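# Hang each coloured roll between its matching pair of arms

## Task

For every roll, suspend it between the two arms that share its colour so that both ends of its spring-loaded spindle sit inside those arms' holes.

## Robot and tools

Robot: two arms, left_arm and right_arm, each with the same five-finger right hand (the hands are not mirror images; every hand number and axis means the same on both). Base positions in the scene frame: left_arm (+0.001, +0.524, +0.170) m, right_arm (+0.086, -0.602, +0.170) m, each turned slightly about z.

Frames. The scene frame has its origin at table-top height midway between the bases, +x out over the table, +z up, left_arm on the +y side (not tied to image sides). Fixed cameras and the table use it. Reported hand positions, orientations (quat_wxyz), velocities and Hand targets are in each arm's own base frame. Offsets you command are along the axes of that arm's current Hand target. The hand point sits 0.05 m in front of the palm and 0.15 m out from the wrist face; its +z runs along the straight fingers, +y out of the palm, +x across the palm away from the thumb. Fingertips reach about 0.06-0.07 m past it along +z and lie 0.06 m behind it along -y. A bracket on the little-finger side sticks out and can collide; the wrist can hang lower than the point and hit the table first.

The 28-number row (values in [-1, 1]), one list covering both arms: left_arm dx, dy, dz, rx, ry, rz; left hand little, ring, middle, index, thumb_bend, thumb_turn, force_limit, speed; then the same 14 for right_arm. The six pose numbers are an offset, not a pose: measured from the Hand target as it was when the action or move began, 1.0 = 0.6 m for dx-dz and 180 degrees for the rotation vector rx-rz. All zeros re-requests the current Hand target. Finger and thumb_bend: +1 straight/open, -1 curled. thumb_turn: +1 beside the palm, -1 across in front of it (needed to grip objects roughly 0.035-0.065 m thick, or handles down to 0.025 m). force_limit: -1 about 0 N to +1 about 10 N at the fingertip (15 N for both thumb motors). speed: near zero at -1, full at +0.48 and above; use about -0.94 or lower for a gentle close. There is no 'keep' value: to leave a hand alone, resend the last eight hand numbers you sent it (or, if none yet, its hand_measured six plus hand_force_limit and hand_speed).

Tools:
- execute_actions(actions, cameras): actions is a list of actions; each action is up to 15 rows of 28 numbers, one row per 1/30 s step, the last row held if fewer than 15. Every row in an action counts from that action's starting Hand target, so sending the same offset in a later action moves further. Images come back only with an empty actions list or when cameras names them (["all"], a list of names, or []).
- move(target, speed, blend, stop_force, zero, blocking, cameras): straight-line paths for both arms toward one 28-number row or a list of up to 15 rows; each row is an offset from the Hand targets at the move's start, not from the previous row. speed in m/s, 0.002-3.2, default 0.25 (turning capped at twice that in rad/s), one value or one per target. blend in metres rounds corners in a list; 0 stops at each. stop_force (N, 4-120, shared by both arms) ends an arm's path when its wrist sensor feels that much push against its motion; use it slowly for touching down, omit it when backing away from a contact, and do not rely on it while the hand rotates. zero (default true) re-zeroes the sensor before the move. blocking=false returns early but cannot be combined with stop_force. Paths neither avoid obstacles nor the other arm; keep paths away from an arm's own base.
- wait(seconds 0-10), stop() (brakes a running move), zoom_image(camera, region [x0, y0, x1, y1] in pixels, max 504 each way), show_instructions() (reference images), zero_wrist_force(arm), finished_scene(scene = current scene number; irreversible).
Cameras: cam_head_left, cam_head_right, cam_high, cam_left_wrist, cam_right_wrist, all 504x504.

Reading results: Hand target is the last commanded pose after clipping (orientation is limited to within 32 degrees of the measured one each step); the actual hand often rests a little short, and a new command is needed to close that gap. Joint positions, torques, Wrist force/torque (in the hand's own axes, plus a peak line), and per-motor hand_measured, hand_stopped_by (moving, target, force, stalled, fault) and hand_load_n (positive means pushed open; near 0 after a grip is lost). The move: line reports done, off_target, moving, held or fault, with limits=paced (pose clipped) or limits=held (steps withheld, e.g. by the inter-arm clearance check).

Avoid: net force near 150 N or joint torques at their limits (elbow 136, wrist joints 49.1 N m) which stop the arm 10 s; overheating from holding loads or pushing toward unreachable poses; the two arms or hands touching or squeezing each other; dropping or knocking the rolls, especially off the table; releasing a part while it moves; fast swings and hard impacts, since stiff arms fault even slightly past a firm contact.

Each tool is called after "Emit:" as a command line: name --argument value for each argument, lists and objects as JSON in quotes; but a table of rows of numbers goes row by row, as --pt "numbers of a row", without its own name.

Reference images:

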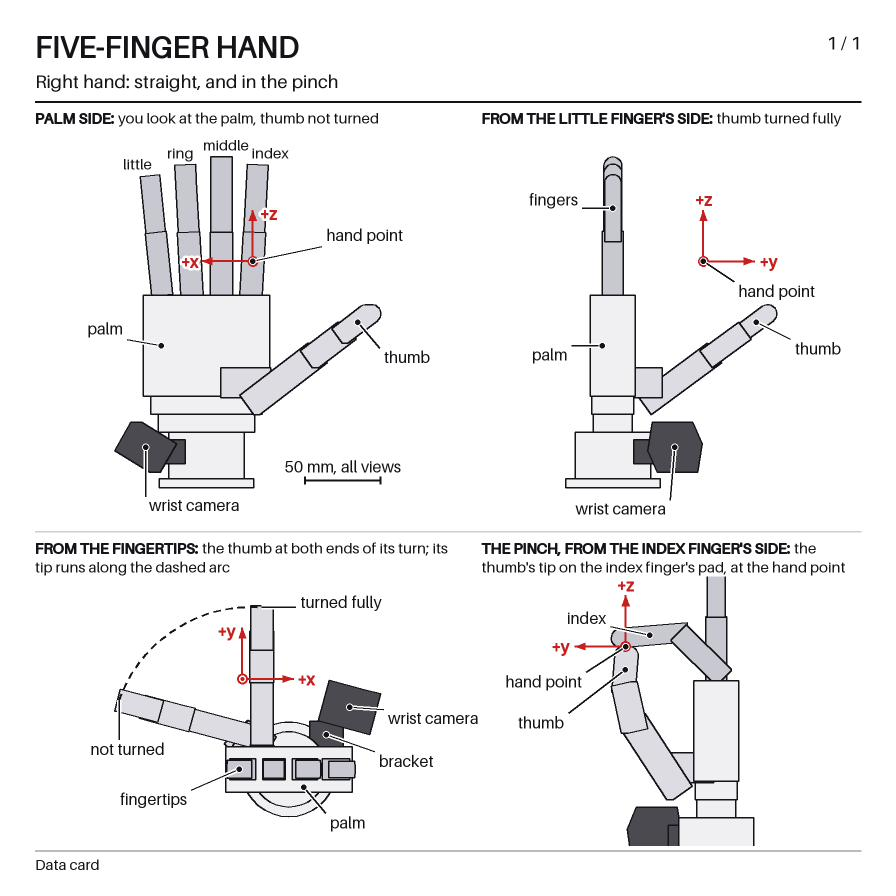

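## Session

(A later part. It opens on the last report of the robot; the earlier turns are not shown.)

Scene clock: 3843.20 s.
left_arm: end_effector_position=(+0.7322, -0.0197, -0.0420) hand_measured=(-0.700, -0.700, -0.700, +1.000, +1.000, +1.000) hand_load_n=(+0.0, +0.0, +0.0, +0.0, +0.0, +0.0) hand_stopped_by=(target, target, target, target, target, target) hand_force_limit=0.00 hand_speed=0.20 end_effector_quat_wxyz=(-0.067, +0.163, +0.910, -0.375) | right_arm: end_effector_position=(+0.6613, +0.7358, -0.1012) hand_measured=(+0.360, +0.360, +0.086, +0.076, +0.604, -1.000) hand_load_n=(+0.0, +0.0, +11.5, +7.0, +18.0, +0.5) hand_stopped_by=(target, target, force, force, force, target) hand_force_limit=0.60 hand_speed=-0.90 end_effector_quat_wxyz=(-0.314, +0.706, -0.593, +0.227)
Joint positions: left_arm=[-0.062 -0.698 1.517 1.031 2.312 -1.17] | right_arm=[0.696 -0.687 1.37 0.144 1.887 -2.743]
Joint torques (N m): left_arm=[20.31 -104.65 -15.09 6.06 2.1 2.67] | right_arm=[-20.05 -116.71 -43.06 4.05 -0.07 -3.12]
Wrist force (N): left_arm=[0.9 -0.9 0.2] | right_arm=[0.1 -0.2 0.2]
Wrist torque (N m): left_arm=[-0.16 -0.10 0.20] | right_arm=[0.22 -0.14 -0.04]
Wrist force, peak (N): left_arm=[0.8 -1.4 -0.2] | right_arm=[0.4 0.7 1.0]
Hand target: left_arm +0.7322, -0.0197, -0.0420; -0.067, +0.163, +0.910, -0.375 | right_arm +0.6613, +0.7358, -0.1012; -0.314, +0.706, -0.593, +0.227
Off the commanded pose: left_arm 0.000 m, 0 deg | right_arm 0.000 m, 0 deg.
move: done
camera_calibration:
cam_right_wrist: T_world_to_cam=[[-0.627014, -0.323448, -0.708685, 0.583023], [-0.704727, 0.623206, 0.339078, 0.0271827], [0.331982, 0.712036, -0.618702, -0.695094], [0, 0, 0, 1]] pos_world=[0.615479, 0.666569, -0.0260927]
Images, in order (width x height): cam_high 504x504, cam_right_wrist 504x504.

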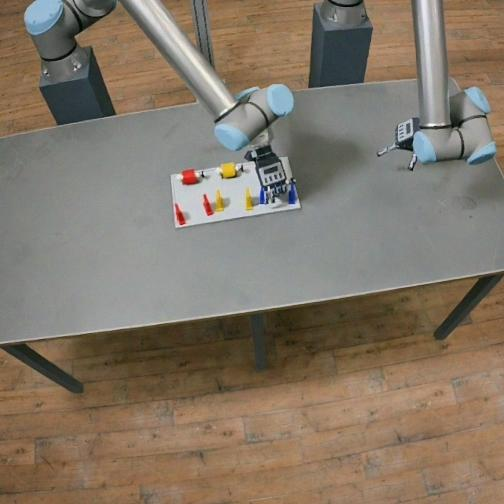

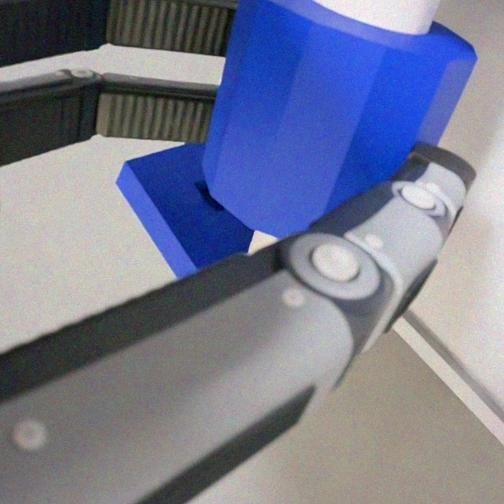

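Emit:
move --target '[0,0,0,0,0,0,-0.7,-0.7,-0.7,1,1,1,0,0.2, 0.03,0,0,0,0,0,0.36,0.36,-0.3,-0.3,0,-1,0.6,-0.9]' --speed 0.012 --stop_force 4 --cameras '["cam_high","cam_right_wrist"]'

Emit:
zoom_image --camera "cam_high" --region '[250, 160, 310, 220]'

Emit:
zoom_image --camera "cam_right_wrist" --region '[300, 0, 504, 140]'

Scene clock: 3851.53 s.
left_arm: end_effector_position=(+0.7322, -0.0197, -0.0420) hand_measured=(-0.700, -0.700, -0.700, +1.000, +1.000, +1.000) hand_load_n=(+0.0, +0.0, +0.0, +0.0, +0.0, -0.5) hand_stopped_by=(target, target, target, target, target, target) hand_force_limit=0.00 hand_speed=0.20 end_effector_quat_wxyz=(-0.067, +0.163, +0.910, -0.375) | right_arm: end_effector_position=(+0.6628, +0.7286, -0.1016) hand_measured=(+0.360, +0.360, +0.086, +0.076, +0.604, -1.000) hand_load_n=(+0.0, +0.0, +12.0, +6.5, +18.0, +1.0) hand_stopped_by=(target, target, force, force, force, target) hand_force_limit=0.60 hand_speed=-0.90 end_effector_quat_wxyz=(-0.314, +0.706, -0.593, +0.227)
Joint positions: left_arm=[-0.062 -0.698 1.517 1.031 2.312 -1.17] | right_arm=[0.689 -0.693 1.384 0.135 1.882 -2.749]
Joint torques (N m): left_arm=[22.45 -105.53 -15.48 5.56 2.28 2.53] | right_arm=[19.68 -96.44 -43.18 3.94 3.63 4.24]
Wrist force (N): left_arm=[0.6 -0.7 0.3] | right_arm=[0.4 -0.4 0.3]
Wrist torque (N m): left_arm=[-0.14 -0.06 0.18] | right_arm=[0.18 -0.20 0.27]
Wrist force, peak (N): left_arm=[1.1 -1.1 0.2] | right_arm=[-5.9 0.6 0.5]
Hand target: left_arm +0.7322, -0.0197, -0.0420; -0.067, +0.163, +0.910, -0.375 | right_arm +0.6628, +0.7286, -0.1016; -0.314, +0.706, -0.593, +0.227 (not the last commanded pose)
Off the commanded pose: left_arm 0.000 m, 0 deg | right_arm 0.011 m, 0 deg.
move: contact (right_arm)
camera_calibration:
cam_right_wrist: T_world_to_cam=[[-0.627038, -0.323427, -0.708674, 0.581353], [-0.704706, 0.623217, 0.339102, 0.0328424], [0.331983, 0.712036, -0.618702, -0.690713], [0, 0, 0, 1]] pos_world=[0.616979, 0.659369, -0.0264928]
Images, in order (width x height): cam_high 504x504, cam_right_wrist 504x504.

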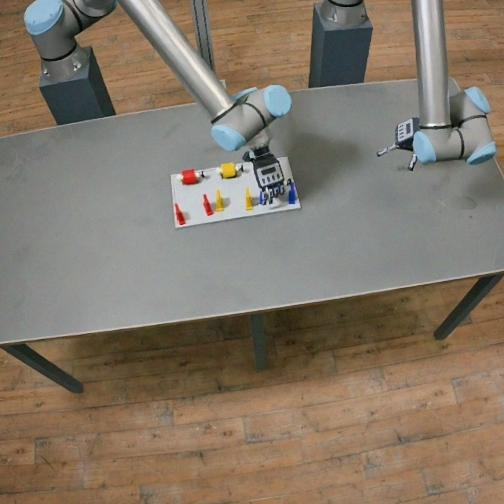

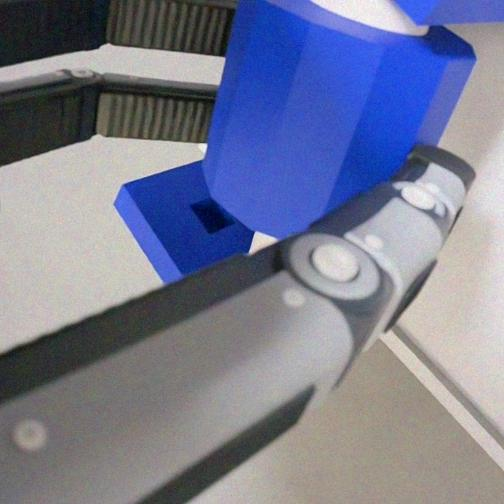

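Scaled by 8.400 from the camera's 504x504 image, which has a finer 720x720 frame.

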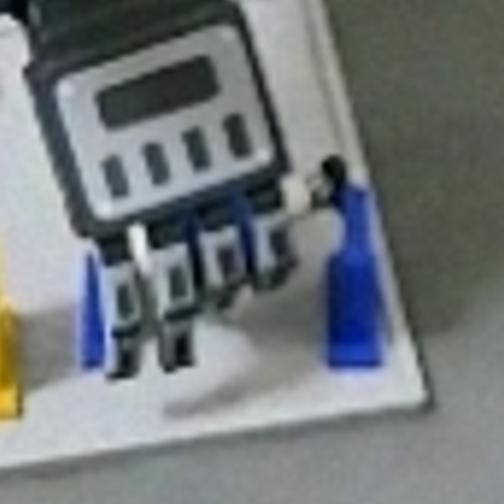

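Scaled by 2.471 from the camera's 504x504 image, which has a finer 720x720 frame.

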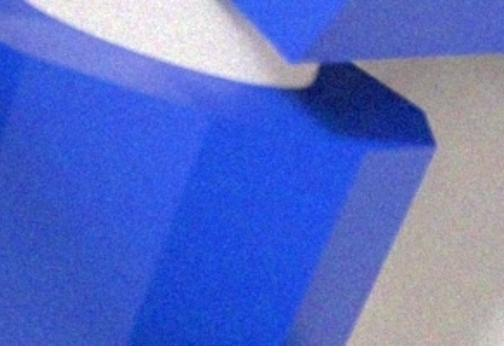

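Emit:
move --target '[0,0,0,0,0,0,-0.7,-0.7,-0.7,1,1,1,0,0.2, 0.0046,-0.0101,-0.0042,0.0020,-0.0148,0.0401,0.36,0.36,-0.3,-0.3,0,-1,0.6,-0.9]' --speed 0.04 --cameras '["cam_high","cam_right_wrist"]'

Emit:
zoom_image --camera "cam_high" --region '[250, 160, 310, 220]'

Emit:
zoom_image --camera "cam_right_wrist" --region '[300, 0, 504, 140]'

Scene clock: 3908.20 s.
left_arm: end_effector_position=(+0.7322, -0.0197, -0.0420) hand_measured=(-0.700, -0.700, -0.700, +1.000, +1.000, +1.000) hand_load_n=(+0.0, +0.0, +0.0, +0.0, +0.0, +0.0) hand_stopped_by=(target, target, target, target, target, target) hand_force_limit=0.00 hand_speed=0.20 end_effector_quat_wxyz=(-0.067, +0.163, +0.910, -0.375) | right_arm: end_effector_position=(+0.6658, +0.7260, -0.0957) hand_measured=(+0.360, +0.360, +0.086, +0.074, +0.604, -1.000) hand_load_n=(+0.0, +0.0, +11.5, +1.5, +20.5, +7.5) hand_stopped_by=(target, target, force, force, force, target) hand_force_limit=0.60 hand_speed=-0.90 end_effector_quat_wxyz=(-0.344, +0.671, -0.628, +0.192)
Joint positions: left_arm=[-0.062 -0.698 1.517 1.031 2.312 -1.17] | right_arm=[0.665 -0.718 1.431 0.081 1.826 -2.648]
Joint torques (N m): left_arm=[20.3 -104.63 -15.78 5.87 2.24 2.44] | right_arm=[-8.81 -101.45 -43.89 2.94 5.29 -4.03]
Wrist force (N): left_arm=[0.4 -1.0 -0.1] | right_arm=[-7.1 7.8 -2.5]
Wrist torque (N m): left_arm=[-0.16 -0.03 0.16] | right_arm=[0.31 -0.18 0.21]
Wrist force, peak (N): left_arm=[1.1 -1.2 0.4] | right_arm=[-7.1 7.8 -2.5]
Hand target: left_arm +0.7322, -0.0197, -0.0420; -0.067, +0.163, +0.910, -0.375 | right_arm +0.6658, +0.7261, -0.0956; -0.343, +0.671, -0.628, +0.192
Off the commanded pose: left_arm 0.000 m, 0 deg | right_arm 0.000 m, 0 deg.
move: done
camera_calibration:
cam_right_wrist: T_world_to_cam=[[-0.656389, -0.200551, -0.727277, 0.515136], [-0.66235, 0.61471, 0.42828, 0.0210595], [0.361173, 0.762831, -0.536324, -0.734572], [0, 0, 0, 1]] pos_world=[0.617386, 0.65072, -0.0283409]
Images, in order (width x height): cam_high 504x504, cam_right_wrist 504x504.

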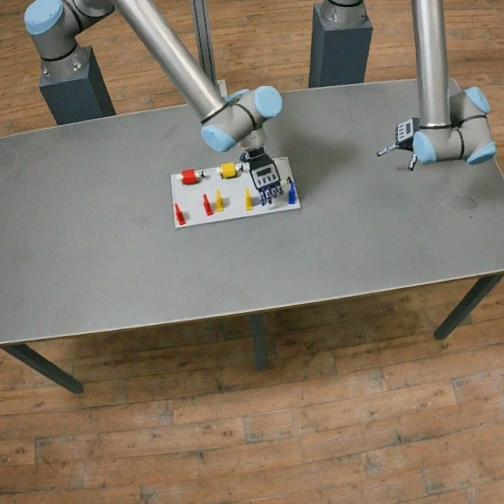

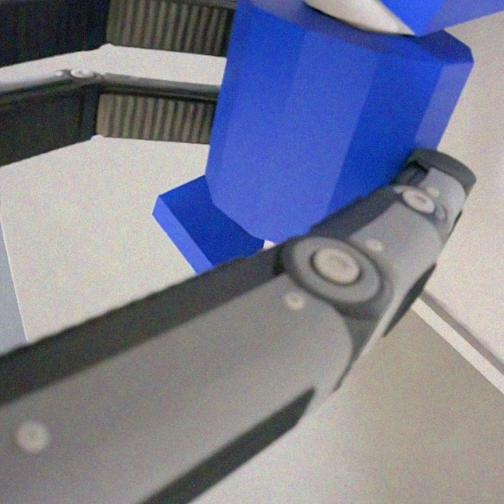

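Scaled by 8.400 from the camera's 504x504 image, which has a finer 720x720 frame.

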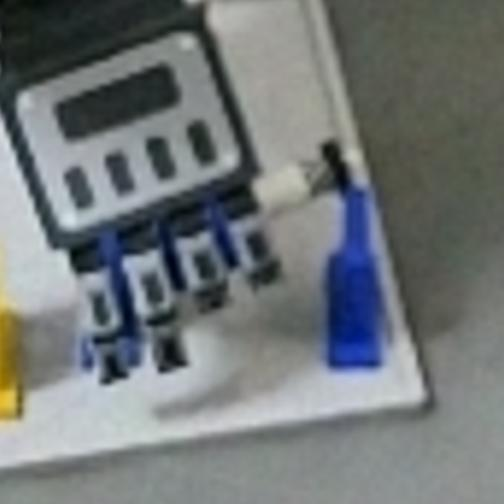

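Scaled by 2.471 from the camera's 504x504 image, which has a finer 720x720 frame.

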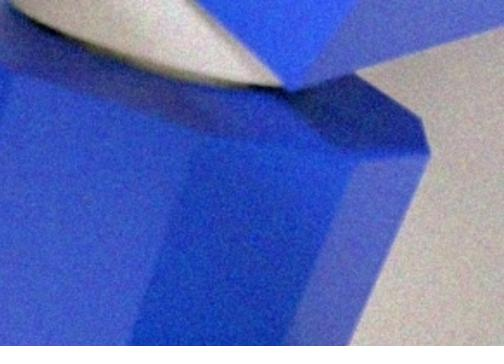

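Emit:
move --target '[0,0,0,0,0,0,-0.7,-0.7,-0.7,1,1,1,0,0.2, -0.0009,0.0025,0,0,0,0,0.36,0.36,-0.3,-0.3,0,-1,0.6,-0.9]' --speed 0.02

Scene clock: 3921.57 s.
left_arm: end_effector_position=(+0.7322, -0.0197, -0.0420) hand_measured=(-0.700, -0.700, -0.700, +1.000, +1.000, +1.000) hand_load_n=(+0.0, +0.0, +0.0, +0.0, +0.0, +0.0) hand_stopped_by=(target, target, target, target, target, target) hand_force_limit=0.00 hand_speed=0.20 end_effector_quat_wxyz=(-0.067, +0.163, +0.910, -0.375) | right_arm: end_effector_position=(+0.6646, +0.7266, -0.0966) hand_measured=(+0.360, +0.360, +0.086, +0.074, +0.604, -1.000) hand_load_n=(+0.0, +0.0, +15.0, +3.5, +17.5, +4.5) hand_stopped_by=(target, target, force, force, force, target) hand_force_limit=0.60 hand_speed=-0.90 end_effector_quat_wxyz=(-0.343, +0.671, -0.628, +0.192)
Joint positions: left_arm=[-0.062 -0.698 1.517 1.031 2.312 -1.17] | right_arm=[0.666 -0.717 1.432 0.08 1.827 -2.647]
Joint torques (N m): left_arm=[20.89 -104.84 -16.31 6.07 2.27 2.86] | right_arm=[17.5 -93.43 -24.69 0.11 3.54 3.52]
Wrist force (N): left_arm=[0.5 -1.4 0.1] | right_arm=[0.1 -0.3 -0.4]
Wrist torque (N m): left_arm=[-0.22 -0.05 0.15] | right_arm=[0.27 -0.14 -0.03]
Wrist force, peak (N): left_arm=[0.6 -1.5 0.1] | right_arm=[-7.2 8.0 -2.3]
Hand target: left_arm +0.7322, -0.0197, -0.0420; -0.067, +0.163, +0.910, -0.375 | right_arm +0.6646, +0.7266, -0.0966; -0.343, +0.671, -0.628, +0.192
Off the commanded pose: left_arm 0.000 m, 0 deg | right_arm 0.000 m, 0 deg.
move: done

Emit:
move --target '[0,0,0,0,0,0,-0.7,-0.7,-0.7,1,1,1,0,0.2, 0.0022,-0.0088,-0.0022,0.0036,-0.0080,0.0312,0.36,0.36,-0.3,-0.3,0,-1,0.6,-0.9]' --speed 0.04 --cameras '["cam_high"]'

Emit:
zoom_image --camera "cam_high" --region '[250, 160, 310, 220]'

Scene clock: 3946.33 s.
left_arm: end_effector_position=(+0.7322, -0.0197, -0.0420) hand_measured=(-0.700, -0.700, -0.700, +1.000, +1.000, +1.000) hand_load_n=(+0.0, +0.0, +0.0, +0.0, +0.0, -0.5) hand_stopped_by=(target, target, target, target, target, target) hand_force_limit=0.00 hand_speed=0.20 end_effector_quat_wxyz=(-0.067, +0.163, +0.910, -0.375) | right_arm: end_effector_position=(+0.6676, +0.7249, -0.0922) hand_measured=(+0.360, +0.360, +0.086, +0.074, +0.604, -1.000) hand_load_n=(+0.0, +0.0, +15.0, +0.0, +23.0, +1.0) hand_stopped_by=(target, target, force, force, force, target) hand_force_limit=0.60 hand_speed=-0.90 end_effector_quat_wxyz=(-0.364, +0.640, -0.655, +0.170) end_effector_velocity=(+0.002, -0.001, +0.000) end_effector_angular_velocity=(-0.003, -0.002, +0.001)
Joint positions: left_arm=[-0.062 -0.698 1.517 1.031 2.312 -1.17] | right_arm=[0.653 -0.732 1.464 0.037 1.802 -2.564]
Joint velocities: left_arm=[within noise] | right_arm=[-0.002 0 -0.001 0 0 -0.005]
Joint torques (N m): left_arm=[22.36 -104.42 -17.58 5.92 2.03 2.5] | right_arm=[-9.77 -104.59 -45 2.04 3.86 -3.07]
Wrist force (N): left_arm=[0.5 -1.3 0.0] | right_arm=[-2.4 9.5 -1.2]
Wrist torque (N m): left_arm=[-0.21 -0.05 0.16] | right_arm=[0.19 -0.43 0.18]
Wrist force, peak (N): left_arm=[0.9 -1.4 0.2] | right_arm=[-3.1 9.5 -1.1]
Hand target: left_arm +0.7322, -0.0197, -0.0420; -0.067, +0.163, +0.910, -0.375 | right_arm +0.6676, +0.7249, -0.0922; -0.364, +0.640, -0.655, +0.170
Off the commanded pose: left_arm 0.000 m, 0 deg | right_arm 0.000 m, 0 deg.
move: done
Images, in order (width x height): cam_high 504x504.

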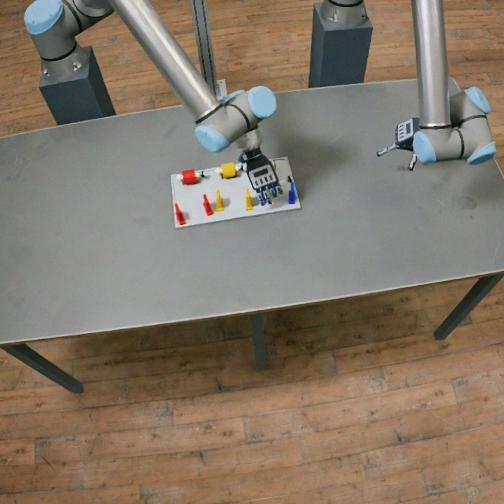

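Scaled by 8.400 from the camera's 504x504 image, which has a finer 720x720 frame.

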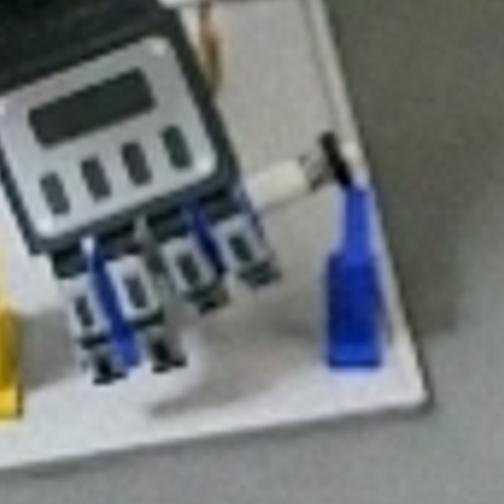

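Emit:
move --target '[0,0,0,0,0,0,-0.7,-0.7,-0.7,1,1,1,0,0.2, 0,0.0018,0.0006,0,0,0,0.36,0.36,-0.3,-0.3,0,-1,0.6,-0.9]' --speed 0.02

Scene clock: 3978.03 s.
left_arm: end_effector_position=(+0.7322, -0.0197, -0.0420) hand_measured=(-0.700, -0.700, -0.700, +1.000, +1.000, +1.000) hand_load_n=(+0.0, +0.5, +0.0, -0.5, +0.0, +0.0) hand_stopped_by=(target, target, target, target, target, target) hand_force_limit=0.00 hand_speed=0.20 end_effector_quat_wxyz=(-0.067, +0.163, +0.910, -0.375) | right_arm: end_effector_position=(+0.6671, +0.7251, -0.0932) hand_measured=(+0.360, +0.360, +0.086, +0.074, +0.604, -1.000) hand_load_n=(+0.0, +0.0, +17.0, +0.0, +19.0, +2.5) hand_stopped_by=(target, target, force, force, force, target) hand_force_limit=0.60 hand_speed=-0.90 end_effector_quat_wxyz=(-0.364, +0.640, -0.655, +0.170)
Joint positions: left_arm=[-0.062 -0.698 1.517 1.031 2.312 -1.17] | right_arm=[0.654 -0.731 1.465 0.035 1.802 -2.564]
Joint torques (N m): left_arm=[21.61 -105.52 -16.21 5.71 1.88 2.4] | right_arm=[17.69 -90.96 -24.48 -0.22 4.2 4.05]
Wrist force (N): left_arm=[0.5 -0.7 0.2] | right_arm=[-0.1 1.0 -2.2]
Wrist torque (N m): left_arm=[-0.13 -0.05 0.17] | right_arm=[0.17 -0.33 0.06]
Wrist force, peak (N): left_arm=[0.8 -1.4 -0.2] | right_arm=[-2.7 10.0 -1.2]
Hand target: left_arm +0.7322, -0.0197, -0.0420; -0.067, +0.163, +0.910, -0.375 | right_arm +0.6671, +0.7251, -0.0932; -0.364, +0.640, -0.655, +0.170
Off the commanded pose: left_arm 0.000 m, 0 deg | right_arm 0.000 m, 0 deg.
move: done

Emit:
move --target '[0,0,0,0,0,0,-0.7,-0.7,-0.7,1,1,1,0,0.2, 0.0019,-0.0079,0.0012,0.0080,0.0052,0.0325,0.36,0.36,-0.3,-0.3,0,-1,0.6,-0.9]' --speed 0.04 --cameras '["cam_high"]'

Emit:
zoom_image --camera "cam_high" --region '[250, 160, 310, 220]'

Scene clock: 3990.17 s.
left_arm: end_effector_position=(+0.7322, -0.0197, -0.0420) hand_measured=(-0.700, -0.700, -0.700, +1.000, +1.000, +1.000) hand_load_n=(+0.0, +0.0, +0.0, +0.0, +0.0, -0.5) hand_stopped_by=(target, target, target, target, target, target) hand_force_limit=0.00 hand_speed=0.20 end_effector_quat_wxyz=(-0.067, +0.163, +0.910, -0.375) | right_arm: end_effector_position=(+0.6711, +0.7236, -0.0907) hand_measured=(+0.360, +0.360, +0.086, +0.074, +0.606, -1.000) hand_load_n=(+0.0, +0.0, +19.0, +0.0, +32.5, -12.5) hand_stopped_by=(target, target, force, force, force, target) hand_force_limit=0.60 hand_speed=-0.90 end_effector_quat_wxyz=(+0.375, -0.600, +0.687, -0.165) end_effector_velocity=(-0.001, -0.001, -0.001) end_effector_angular_velocity=(-0.006, +0.001, +0.004)
Joint positions: left_arm=[-0.062 -0.698 1.517 1.031 2.312 -1.17] | right_arm=[0.655 -0.735 1.478 0.015 1.832 -2.463]
Joint velocities: left_arm=[within noise] | right_arm=[0 0 0.002 0.001 0 -0.006]
Joint torques (N m): left_arm=[22.8 -104.84 -17.23 5.81 1.8 2.5] | right_arm=[11.48 -111.34 -37.63 -1.42 1.69 -3.03]
Wrist force (N): left_arm=[0.7 -1.0 0.0] | right_arm=[2.8 7.4 -9.0]
Wrist torque (N m): left_arm=[-0.16 -0.07 0.18] | right_arm=[-0.04 -0.54 -0.05]
Wrist force, peak (N): left_arm=[0.8 -1.2 0.6] | right_arm=[2.8 7.6 -9.2]
Hand target: left_arm +0.7322, -0.0197, -0.0420; -0.067, +0.163, +0.910, -0.375 | right_arm +0.6711, +0.7236, -0.0907; +0.375, -0.600, +0.687, -0.165
Off the commanded pose: left_arm 0.000 m, 0 deg | right_arm 0.000 m, 0 deg.
move: done
Images, in order (width x height): cam_high 504x504.

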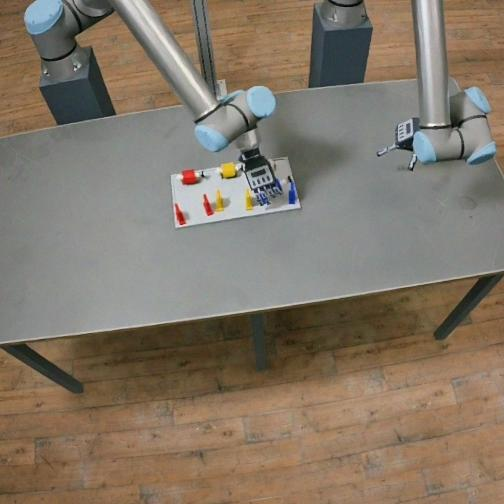

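Scaled by 8.400 from the camera's 504x504 image, which has a finer 720x720 frame.

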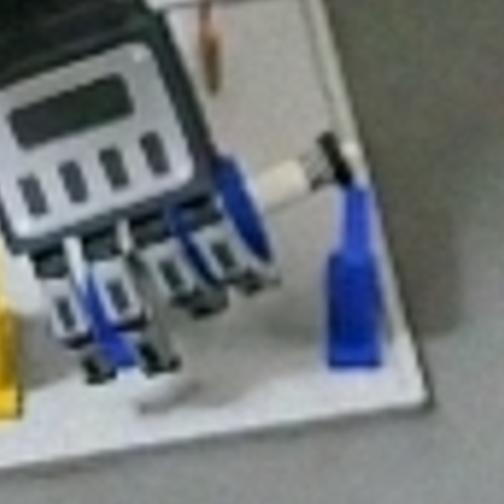

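Emit:
move --pt "0 0 0 0 0 0 -0.7 -0.7 -0.7 1 1 1 0 0.2 -0.0015 0.0157 0.0002 -0.0110 0.0025 -0.0640 0.36 0.36 -0.3 -0.3 0 -1 0.6 -0.9" --pt "0 0 0 0 0 0 -0.7 -0.7 -0.7 1 1 1 0 0.2 -0.0008 0.0247 0.0029 -0.0120 0.0138 -0.0997 0.36 0.36 -0.3 -0.3 0 -1 0.6 -0.9" --speed 0.04 --blend '[0.003,0]' --cameras '["cam_high","cam_right_wrist"]'

Emit:
zoom_image --camera "cam_high" --region '[250, 160, 310, 220]'

Emit:
zoom_image --camera "cam_right_wrist" --region '[300, 0, 504, 140]'

Scene clock: 4038.87 s.
left_arm: end_effector_position=(+0.7322, -0.0197, -0.0420) hand_measured=(-0.700, -0.700, -0.700, +1.000, +1.000, +1.000) hand_load_n=(+0.0, +0.0, +0.0, +0.0, +0.0, +0.0) hand_stopped_by=(target, target, target, target, target, target) hand_force_limit=0.00 hand_speed=0.20 end_effector_quat_wxyz=(-0.067, +0.163, +0.910, -0.375) | right_arm: end_effector_position=(+0.6619, +0.7279, -0.1017) hand_measured=(+0.360, +0.360, +0.086, +0.074, +0.606, -1.000) hand_load_n=(+0.0, +0.0, +17.5, +0.5, +16.0, +6.5) hand_stopped_by=(target, target, force, force, force, target) hand_force_limit=0.60 hand_speed=-0.90 end_effector_quat_wxyz=(-0.318, +0.703, -0.596, +0.222)
Joint positions: left_arm=[-0.062 -0.698 1.517 1.031 2.312 -1.17] | right_arm=[0.685 -0.697 1.394 0.124 1.87 -2.74]
Joint torques (N m): left_arm=[22.83 -102.21 -17.45 5.67 1.99 2.38] | right_arm=[0.38 -108.58 -26.71 0.27 -0.2 4.72]
Wrist force (N): left_arm=[0.4 -1.2 0.3] | right_arm=[-0.1 -0.1 0.0]
Wrist torque (N m): left_arm=[-0.22 -0.03 0.15] | right_arm=[0.24 -0.12 0.27]
Wrist force, peak (N): left_arm=[0.9 -1.2 -0.5] | right_arm=[3.4 7.2 -9.4]
Hand target: left_arm +0.7322, -0.0197, -0.0420; -0.067, +0.163, +0.910, -0.375 | right_arm +0.6620, +0.7278, -0.1017; -0.318, +0.703, -0.596, +0.221
Off the commanded pose: left_arm 0.000 m, 0 deg | right_arm 0.000 m, 0 deg.
move: done
camera_calibration:
cam_right_wrist: T_world_to_cam=[[-0.630072, -0.310566, -0.711729, 0.572838], [-0.702159, 0.61928, 0.351376, 0.0352427], [0.331634, 0.721139, -0.608257, -0.695326], [0, 0, 0, 1]] pos_world=[0.616269, 0.657505, -0.0276152]
Images, in order (width x height): cam_high 504x504, cam_right_wrist 504x504.

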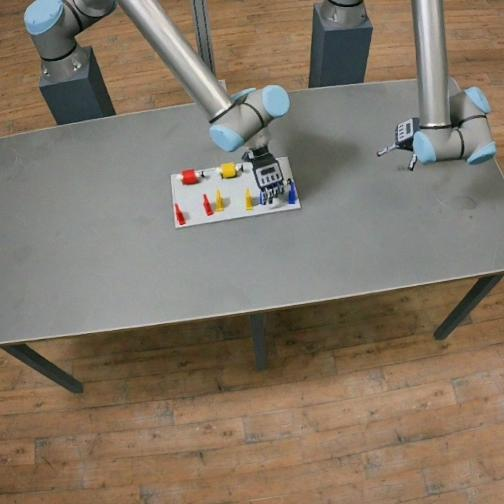

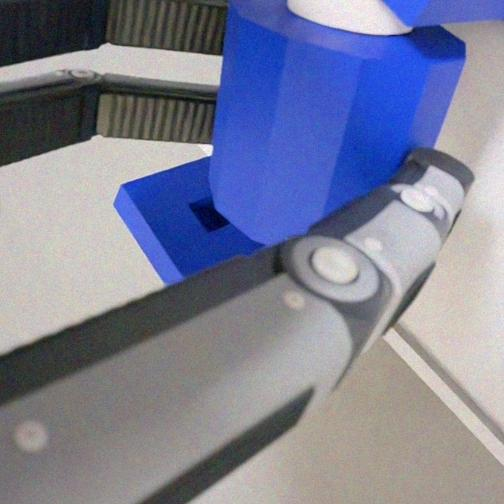

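Scaled by 8.400 from the camera's 504x504 image, which has a finer 720x720 frame.

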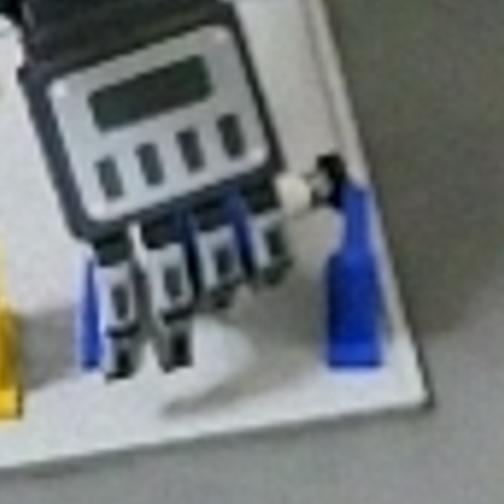

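Scaled by 2.471 from the camera's 504x504 image, which has a finer 720x720 frame.

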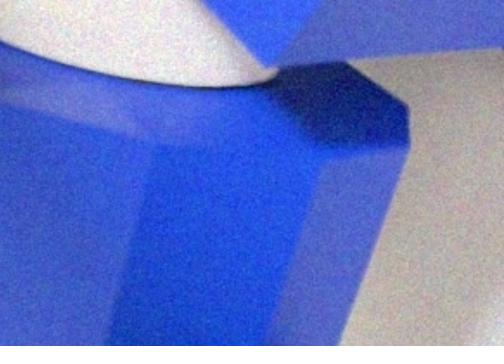

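Emit:
move --target '[0,0,0,0,0,0,-0.7,-0.7,-0.7,1,1,1,0,0.2, 0.0035,-0.0063,0.0064,0.0024,0.0257,0.0252,0.36,0.36,-0.3,-0.3,0,-1,0.6,-0.9]' --speed 0.03 --cameras '["cam_high","cam_right_wrist"]'

Emit:
zoom_image --camera "cam_high" --region '[272, 160, 312, 200]'

Emit:
zoom_image --camera "cam_right_wrist" --region '[300, 0, 504, 140]'

Scene clock: 4062.37 s.
left_arm: end_effector_position=(+0.7322, -0.0197, -0.0420) hand_measured=(-0.700, -0.700, -0.700, +1.000, +1.000, +1.000) hand_load_n=(+0.0, +0.5, +0.0, -0.5, +0.0, +0.0) hand_stopped_by=(target, target, target, target, target, target) hand_force_limit=0.00 hand_speed=0.20 end_effector_quat_wxyz=(-0.067, +0.163, +0.910, -0.375) | right_arm: end_effector_position=(+0.6677, +0.7268, -0.1019) hand_measured=(+0.360, +0.360, +0.086, +0.074, +0.606, -1.000) hand_load_n=(+0.0, +0.0, +16.0, +0.0, +18.0, +5.5) hand_stopped_by=(target, target, force, force, force, target) hand_force_limit=0.60 hand_speed=-0.90 end_effector_quat_wxyz=(-0.305, +0.668, -0.635, +0.239)
Joint positions: left_arm=[-0.062 -0.698 1.517 1.031 2.312 -1.17] | right_arm=[0.7 -0.677 1.358 0.174 1.956 -2.637]
Joint torques (N m): left_arm=[22.33 -104.74 -17.66 5.88 1.89 2.87] | right_arm=[1.25 -111.3 -30.05 0.61 0.6 -3.46]
Wrist force (N): left_arm=[0.8 -0.9 -0.4] | right_arm=[-6.6 4.2 -0.2]
Wrist torque (N m): left_arm=[-0.13 -0.08 0.18] | right_arm=[0.29 -0.34 0.03]
Wrist force, peak (N): left_arm=[0.9 -1.3 -0.2] | right_arm=[-8.1 4.6 0.2]
Hand target: left_arm +0.7322, -0.0197, -0.0420; -0.067, +0.163, +0.910, -0.375 | right_arm +0.6676, +0.7268, -0.1019; -0.305, +0.668, -0.635, +0.239
Off the commanded pose: left_arm 0.000 m, 0 deg | right_arm 0.000 m, 0 deg.
move: done
camera_calibration:
cam_right_wrist: T_world_to_cam=[[-0.6615, -0.236572, -0.711654, 0.543183], [-0.627057, 0.694992, 0.351832, -0.0652056], [0.41136, 0.678985, -0.608081, -0.719174], [0, 0, 0, 1]] pos_world=[0.614267, 0.662128, -0.0278165]
Images, in order (width x height): cam_high 504x504, cam_right_wrist 504x504.

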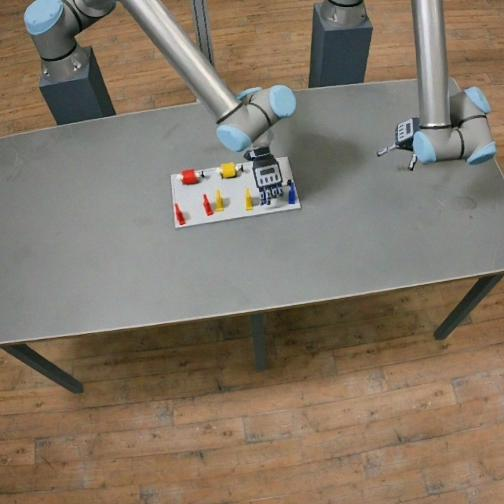

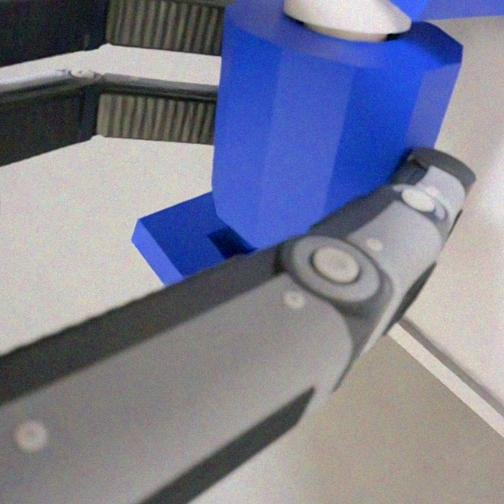

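Scaled by 12.600 from the camera's 504x504 image, which has a finer 720x720 frame.

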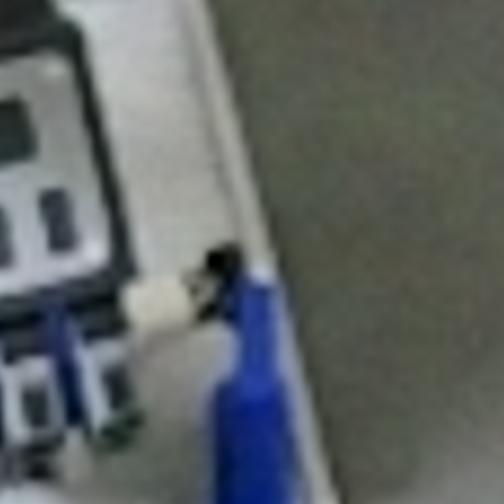

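Scaled by 2.471 from the camera's 504x504 image, which has a finer 720x720 frame.

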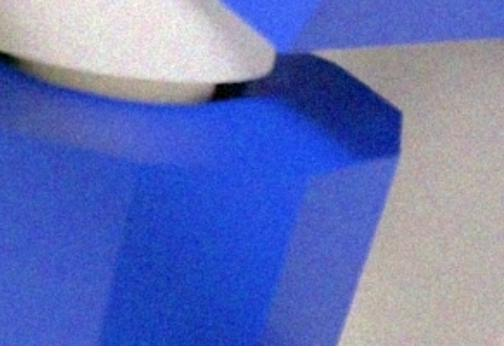

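Emit:
move --target '[-0.1675,-0.2682,0.332,0,0,0,-0.7,-0.7,-0.7,1,1,1,0,0.2, 0,0,0,0,0,0,0.36,0.36,-0.3,-0.3,0,-1,0.6,-0.9]' --speed 0.15 --cameras '["cam_high","cam_left_wrist"]'

Emit:
zoom_image --camera "cam_high" --region '[272, 160, 332, 220]'

Scene clock: 4077.40 s.
left_arm: end_effector_position=(+0.7382, -0.2934, -0.0700) hand_measured=(-0.700, -0.700, -0.700, +1.000, +1.000, +1.000) hand_load_n=(+0.0, +0.0, +0.5, +0.0, +0.0, +0.0) hand_stopped_by=(target, target, target, target, target, target) hand_force_limit=0.00 hand_speed=0.20 end_effector_quat_wxyz=(-0.067, +0.163, +0.910, -0.375) | right_arm: end_effector_position=(+0.6676, +0.7268, -0.1019) hand_measured=(+0.360, +0.360, +0.086, +0.074, +0.606, -1.000) hand_load_n=(+0.0, +0.0, +15.5, +0.0, +18.0, +6.0) hand_stopped_by=(target, target, force, force, force, target) hand_force_limit=0.60 hand_speed=-0.90 end_effector_quat_wxyz=(-0.305, +0.668, -0.635, +0.239)
Joint positions: left_arm=[-0.417 -0.697 1.483 0.723 2.351 -1.659] | right_arm=[0.7 -0.677 1.358 0.174 1.956 -2.638]
Joint torques (N m): left_arm=[9.87 -103.67 -15.62 6.06 0.65 -0.2] | right_arm=[-27.37 -118.96 -23.99 2.83 1.57 -3.6]
Wrist force (N): left_arm=[0.4 -0.6 0.0] | right_arm=[-6.4 3.6 0.0]
Wrist torque (N m): left_arm=[-0.08 0.00 0.02] | right_arm=[0.24 -0.38 0.12]
Wrist force, peak (N): left_arm=[-0.5 -2.3 1.3] | right_arm=[-7.0 4.1 0.1]
Hand target: left_arm +0.7381, -0.2934, -0.0699; -0.067, +0.163, +0.910, -0.375 | right_arm +0.6676, +0.7268, -0.1019; -0.305, +0.668, -0.635, +0.239
Off the commanded pose: left_arm 0.000 m, 0 deg | right_arm 0.000 m, 0 deg.
move: done
camera_calibration:
cam_left_wrist: T_world_to_cam=[[-0.00495431, 0.720079, -0.693875, 0.163664], [0.936723, 0.24623, 0.24884, -0.60894], [0.350037, -0.648735, -0.675734, -0.379081], [0, 0, 0, 1]] pos_world=[0.703911, -0.213835, 0.00893332]
Images, in order (width x height): cam_high 504x504, cam_left_wrist 504x504.

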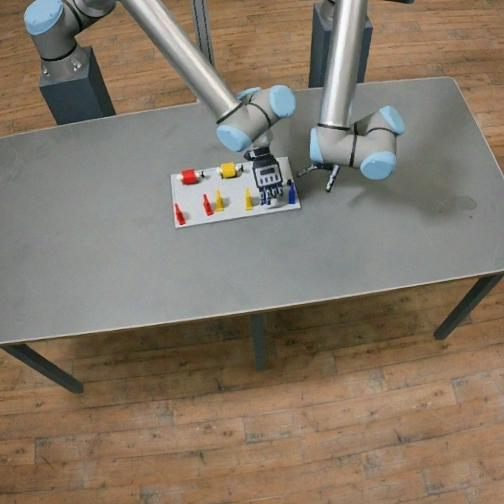

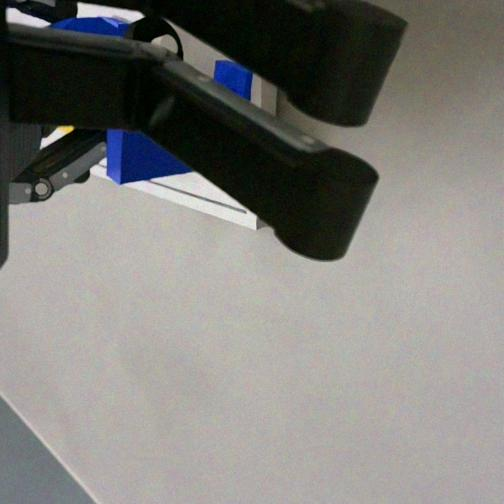

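Scaled by 8.400 from the camera's 504x504 image, which has a finer 720x720 frame.

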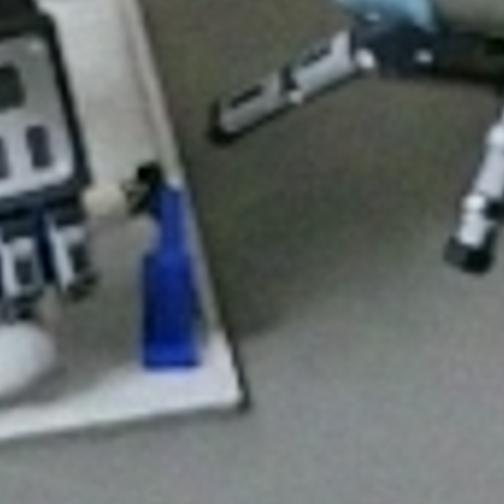

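Emit:
zoom_image --camera "cam_left_wrist" --region '[70, 0, 230, 190]'

Scaled by 2.653 from the camera's 504x504 image, which has a finer 720x720 frame.

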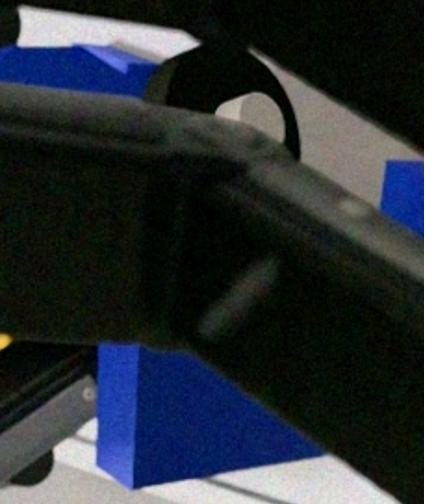

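Emit:
move --target '[0,0,0,0,0,0,-0.7,-0.7,-0.7,1,1,1,0,0.2, 0.001,-0.0026,0.0025,0.0009,0.0099,0.0097,0.36,0.36,-0.3,-0.3,0,-1,0.6,-0.9]' --speed 0.03 --cameras '["cam_high","cam_left_wrist"]'

Emit:
zoom_image --camera "cam_left_wrist" --region '[70, 0, 230, 190]'

Emit:
zoom_image --camera "cam_high" --region '[277, 165, 307, 195]'

Scene clock: 4113.83 s.
left_arm: end_effector_position=(+0.7381, -0.2934, -0.0699) hand_measured=(-0.700, -0.700, -0.700, +1.000, +1.000, +1.000) hand_load_n=(+0.0, +0.5, +0.0, +0.0, +0.0, +0.0) hand_stopped_by=(target, target, target, target, target, target) hand_force_limit=0.00 hand_speed=0.20 end_effector_quat_wxyz=(-0.067, +0.163, +0.910, -0.375) | right_arm: end_effector_position=(+0.6699, +0.7264, -0.1018) hand_measured=(+0.360, +0.360, +0.086, +0.074, +0.606, -1.000) hand_load_n=(+0.0, +0.0, +16.0, +0.0, +24.5, -1.0) hand_stopped_by=(target, target, force, force, force, target) hand_force_limit=0.60 hand_speed=-0.90 end_effector_quat_wxyz=(-0.300, +0.654, -0.650, +0.246)
Joint positions: left_arm=[-0.417 -0.697 1.483 0.723 2.351 -1.659] | right_arm=[0.706 -0.667 1.342 0.197 1.988 -2.597]
Joint torques (N m): left_arm=[23.22 -107.98 -16.58 6.26 1.18 -2.22] | right_arm=[2.84 -110.27 -30.51 -0.8 0.52 -3]
Wrist force (N): left_arm=[0.3 -0.8 -0.1] | right_arm=[-3.4 4.1 -5.5]
Wrist torque (N m): left_arm=[-0.12 0.02 0.00] | right_arm=[0.18 -0.32 -0.13]
Wrist force, peak (N): left_arm=[-0.3 -1.5 0.0] | right_arm=[-7.4 4.2 -1.1]
Hand target: left_arm +0.7381, -0.2934, -0.0699; -0.067, +0.163, +0.910, -0.375 | right_arm +0.6698, +0.7264, -0.1019; -0.300, +0.654, -0.650, +0.246
Off the commanded pose: left_arm 0.000 m, 0 deg | right_arm 0.000 m, 0 deg.
move: done
camera_calibration:
cam_left_wrist: T_world_to_cam=[[-0.00508732, 0.720045, -0.693909, 0.163821], [0.936722, 0.246331, 0.248742, -0.608941], [0.350036, -0.648734, -0.675735, -0.379013], [0, 0, 0, 1]] pos_world=[0.70391, -0.213836, 0.00903336]
Images, in order (width x height): cam_high 504x504, cam_left_wrist 504x504.

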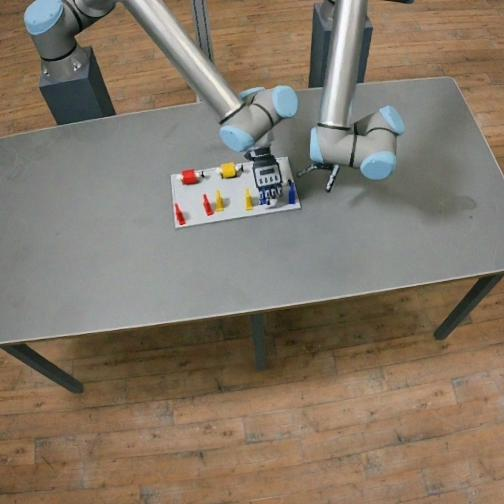

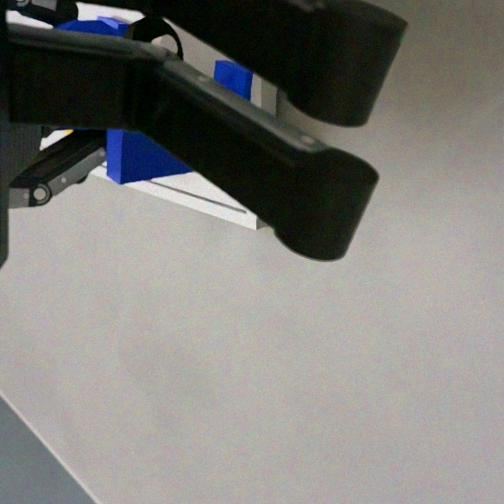

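Scaled by 2.653 from the camera's 504x504 image, which has a finer 720x720 frame.

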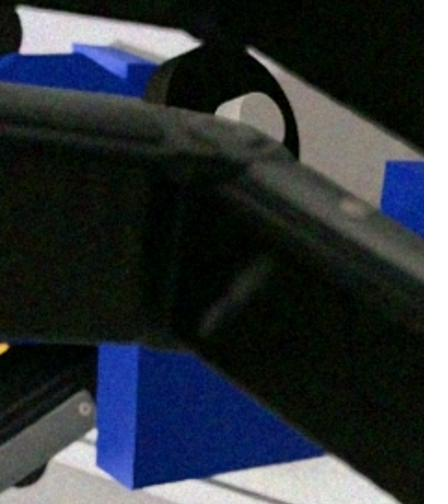

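Scaled by 16.800 from the camera's 504x504 image, which has a finer 720x720 frame.

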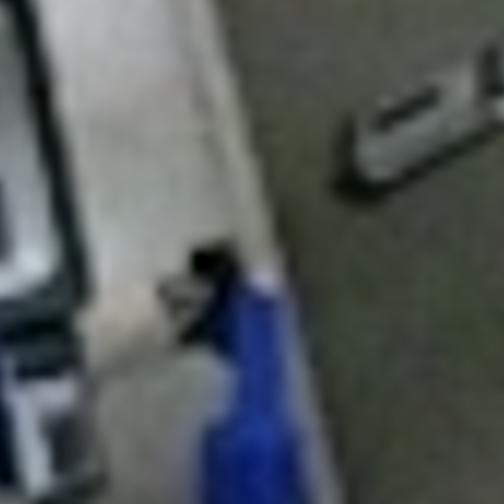

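Emit:
move --target '[0.0054,0.0121,0.0535,0,0,0,-0.7,-0.7,-0.7,1,1,1,0,0.2, 0,0,0,0,0,0,0.36,0.36,-0.3,-0.3,0,-1,0.6,-0.9]' --speed 0.06 --stop_force 5

Emit:
move --target '[0,0.0211,0.0213,0,0,0,-0.7,-0.7,-0.7,1,1,1,0,0.2, 0,0,0,0,0,0,0.36,0.36,-0.3,-0.3,0,-1,0.6,-0.9]' --speed 0.01 --stop_force 4 --cameras '["cam_high","cam_left_wrist"]'

Emit:
zoom_image --camera "cam_high" --region '[277, 165, 307, 195]'

Scene clock: 4134.07 s.
left_arm: end_effector_position=(+0.7290, -0.3086, -0.0978) hand_measured=(-0.700, -0.700, -0.700, +1.000, +1.000, +1.000) hand_load_n=(+0.0, +0.0, +0.0, +0.0, +0.0, +0.0) hand_stopped_by=(target, target, target, target, target, target) hand_force_limit=0.00 hand_speed=0.20 end_effector_quat_wxyz=(-0.067, +0.163, +0.910, -0.375) | right_arm: end_effector_position=(+0.6698, +0.7264, -0.1019) hand_measured=(+0.360, +0.360, +0.086, +0.074, +0.606, -1.000) hand_load_n=(-0.5, +0.0, +16.5, +0.0, +24.5, -1.0) hand_stopped_by=(target, target, force, force, force, target) hand_force_limit=0.60 hand_speed=-0.90 end_effector_quat_wxyz=(-0.300, +0.654, -0.650, +0.246)
Joint positions: left_arm=[-0.441 -0.674 1.497 0.663 2.349 -1.692] | right_arm=[0.706 -0.667 1.342 0.196 1.988 -2.597]
Joint torques (N m): left_arm=[24.76 -107.07 -31.4 6.4 0.81 2.35] | right_arm=[-25.43 -117.22 -25.05 0.89 0.65 -3.28]
Wrist force (N): left_arm=[0.0 -0.8 -0.3] | right_arm=[-3.0 3.7 -5.3]
Wrist torque (N m): left_arm=[-0.08 0.03 0.07] | right_arm=[0.17 -0.39 0.00]
Wrist force, peak (N): left_arm=[0.1 -1.4 -1.2] | right_arm=[-3.3 4.0 -5.7]
Hand target: left_arm +0.7290, -0.3086, -0.0978; -0.067, +0.163, +0.910, -0.375 | right_arm +0.6698, +0.7264, -0.1019; -0.300, +0.654, -0.650, +0.246
Off the commanded pose: left_arm 0.000 m, 0 deg | right_arm 0.000 m, 0 deg.
move: done

Scene clock: 4136.87 s.
left_arm: end_effector_position=(+0.7290, -0.3086, -0.1158) hand_measured=(-0.700, -0.700, -0.700, +1.000, +1.000, +1.000) hand_load_n=(+0.0, +0.0, +0.0, +0.0, +0.0, -0.5) hand_stopped_by=(target, target, target, target, target, target) hand_force_limit=0.00 hand_speed=0.20 end_effector_quat_wxyz=(-0.067, +0.163, +0.910, -0.375) | right_arm: end_effector_position=(+0.6699, +0.7263, -0.1019) hand_measured=(+0.360, +0.360, +0.086, +0.074, +0.606, -1.000) hand_load_n=(+0.0, +0.0, +18.0, +0.0, +17.0, +5.5) hand_stopped_by=(target, target, force, force, force, target) hand_force_limit=0.60 hand_speed=-0.90 end_effector_quat_wxyz=(-0.300, +0.654, -0.650, +0.246)
Joint positions: left_arm=[-0.441 -0.653 1.495 0.644 2.349 -1.692] | right_arm=[0.706 -0.667 1.342 0.196 1.988 -2.597]
Joint torques (N m): left_arm=[-8.95 -102.9 -26.77 5.89 0.6 -2.26] | right_arm=[-3.68 -117.18 -33.33 1.02 0.98 -2.7]
Wrist force (N): left_arm=[0.3 -0.7 -0.5] | right_arm=[-0.2 0.1 -0.2]
Wrist torque (N m): left_arm=[-0.06 -0.03 0.09] | right_arm=[0.30 -0.09 0.02]
Wrist force, peak (N): left_arm=[0.7 -1.2 -1.7] | right_arm=[-3.5 3.6 -5.7]
Hand target: left_arm +0.7290, -0.3086, -0.1158; -0.067, +0.163, +0.910, -0.375 | right_arm +0.6698, +0.7264, -0.1019; -0.300, +0.654, -0.650, +0.246
Off the commanded pose: left_arm 0.000 m, 0 deg | right_arm 0.000 m, 0 deg.
move: done
camera_calibration:
cam_left_wrist: T_world_to_cam=[[-0.00508732, 0.720045, -0.693909, 0.142938], [0.936722, 0.246331, 0.248742, -0.58528], [0.350036, -0.648734, -0.675735, -0.416637], [0, 0, 0, 1]] pos_world=[0.69481, -0.229036, -0.0367666]
Images, in order (width x height): cam_high 504x504, cam_left_wrist 504x504.

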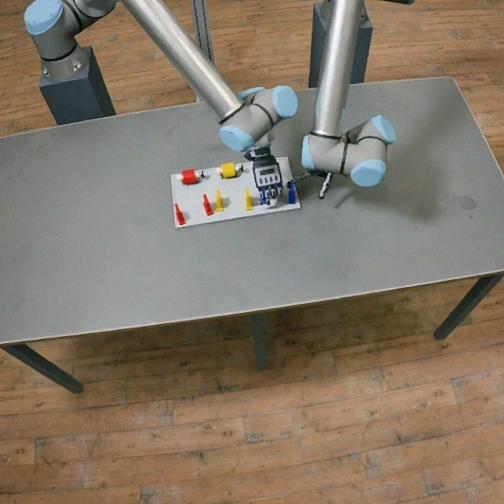

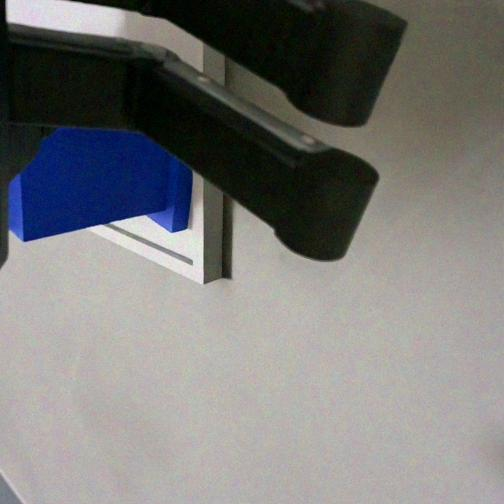

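Scaled by 16.800 from the camera's 504x504 image, which has a finer 720x720 frame.

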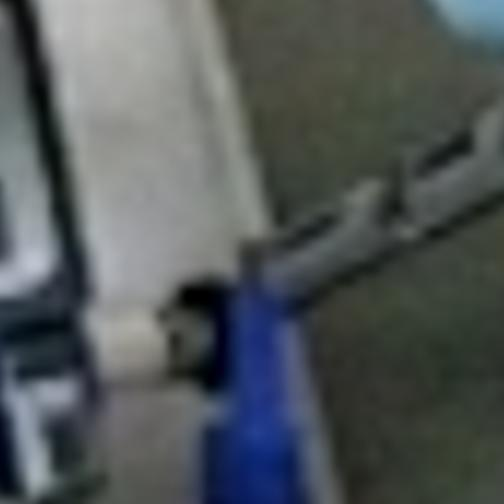

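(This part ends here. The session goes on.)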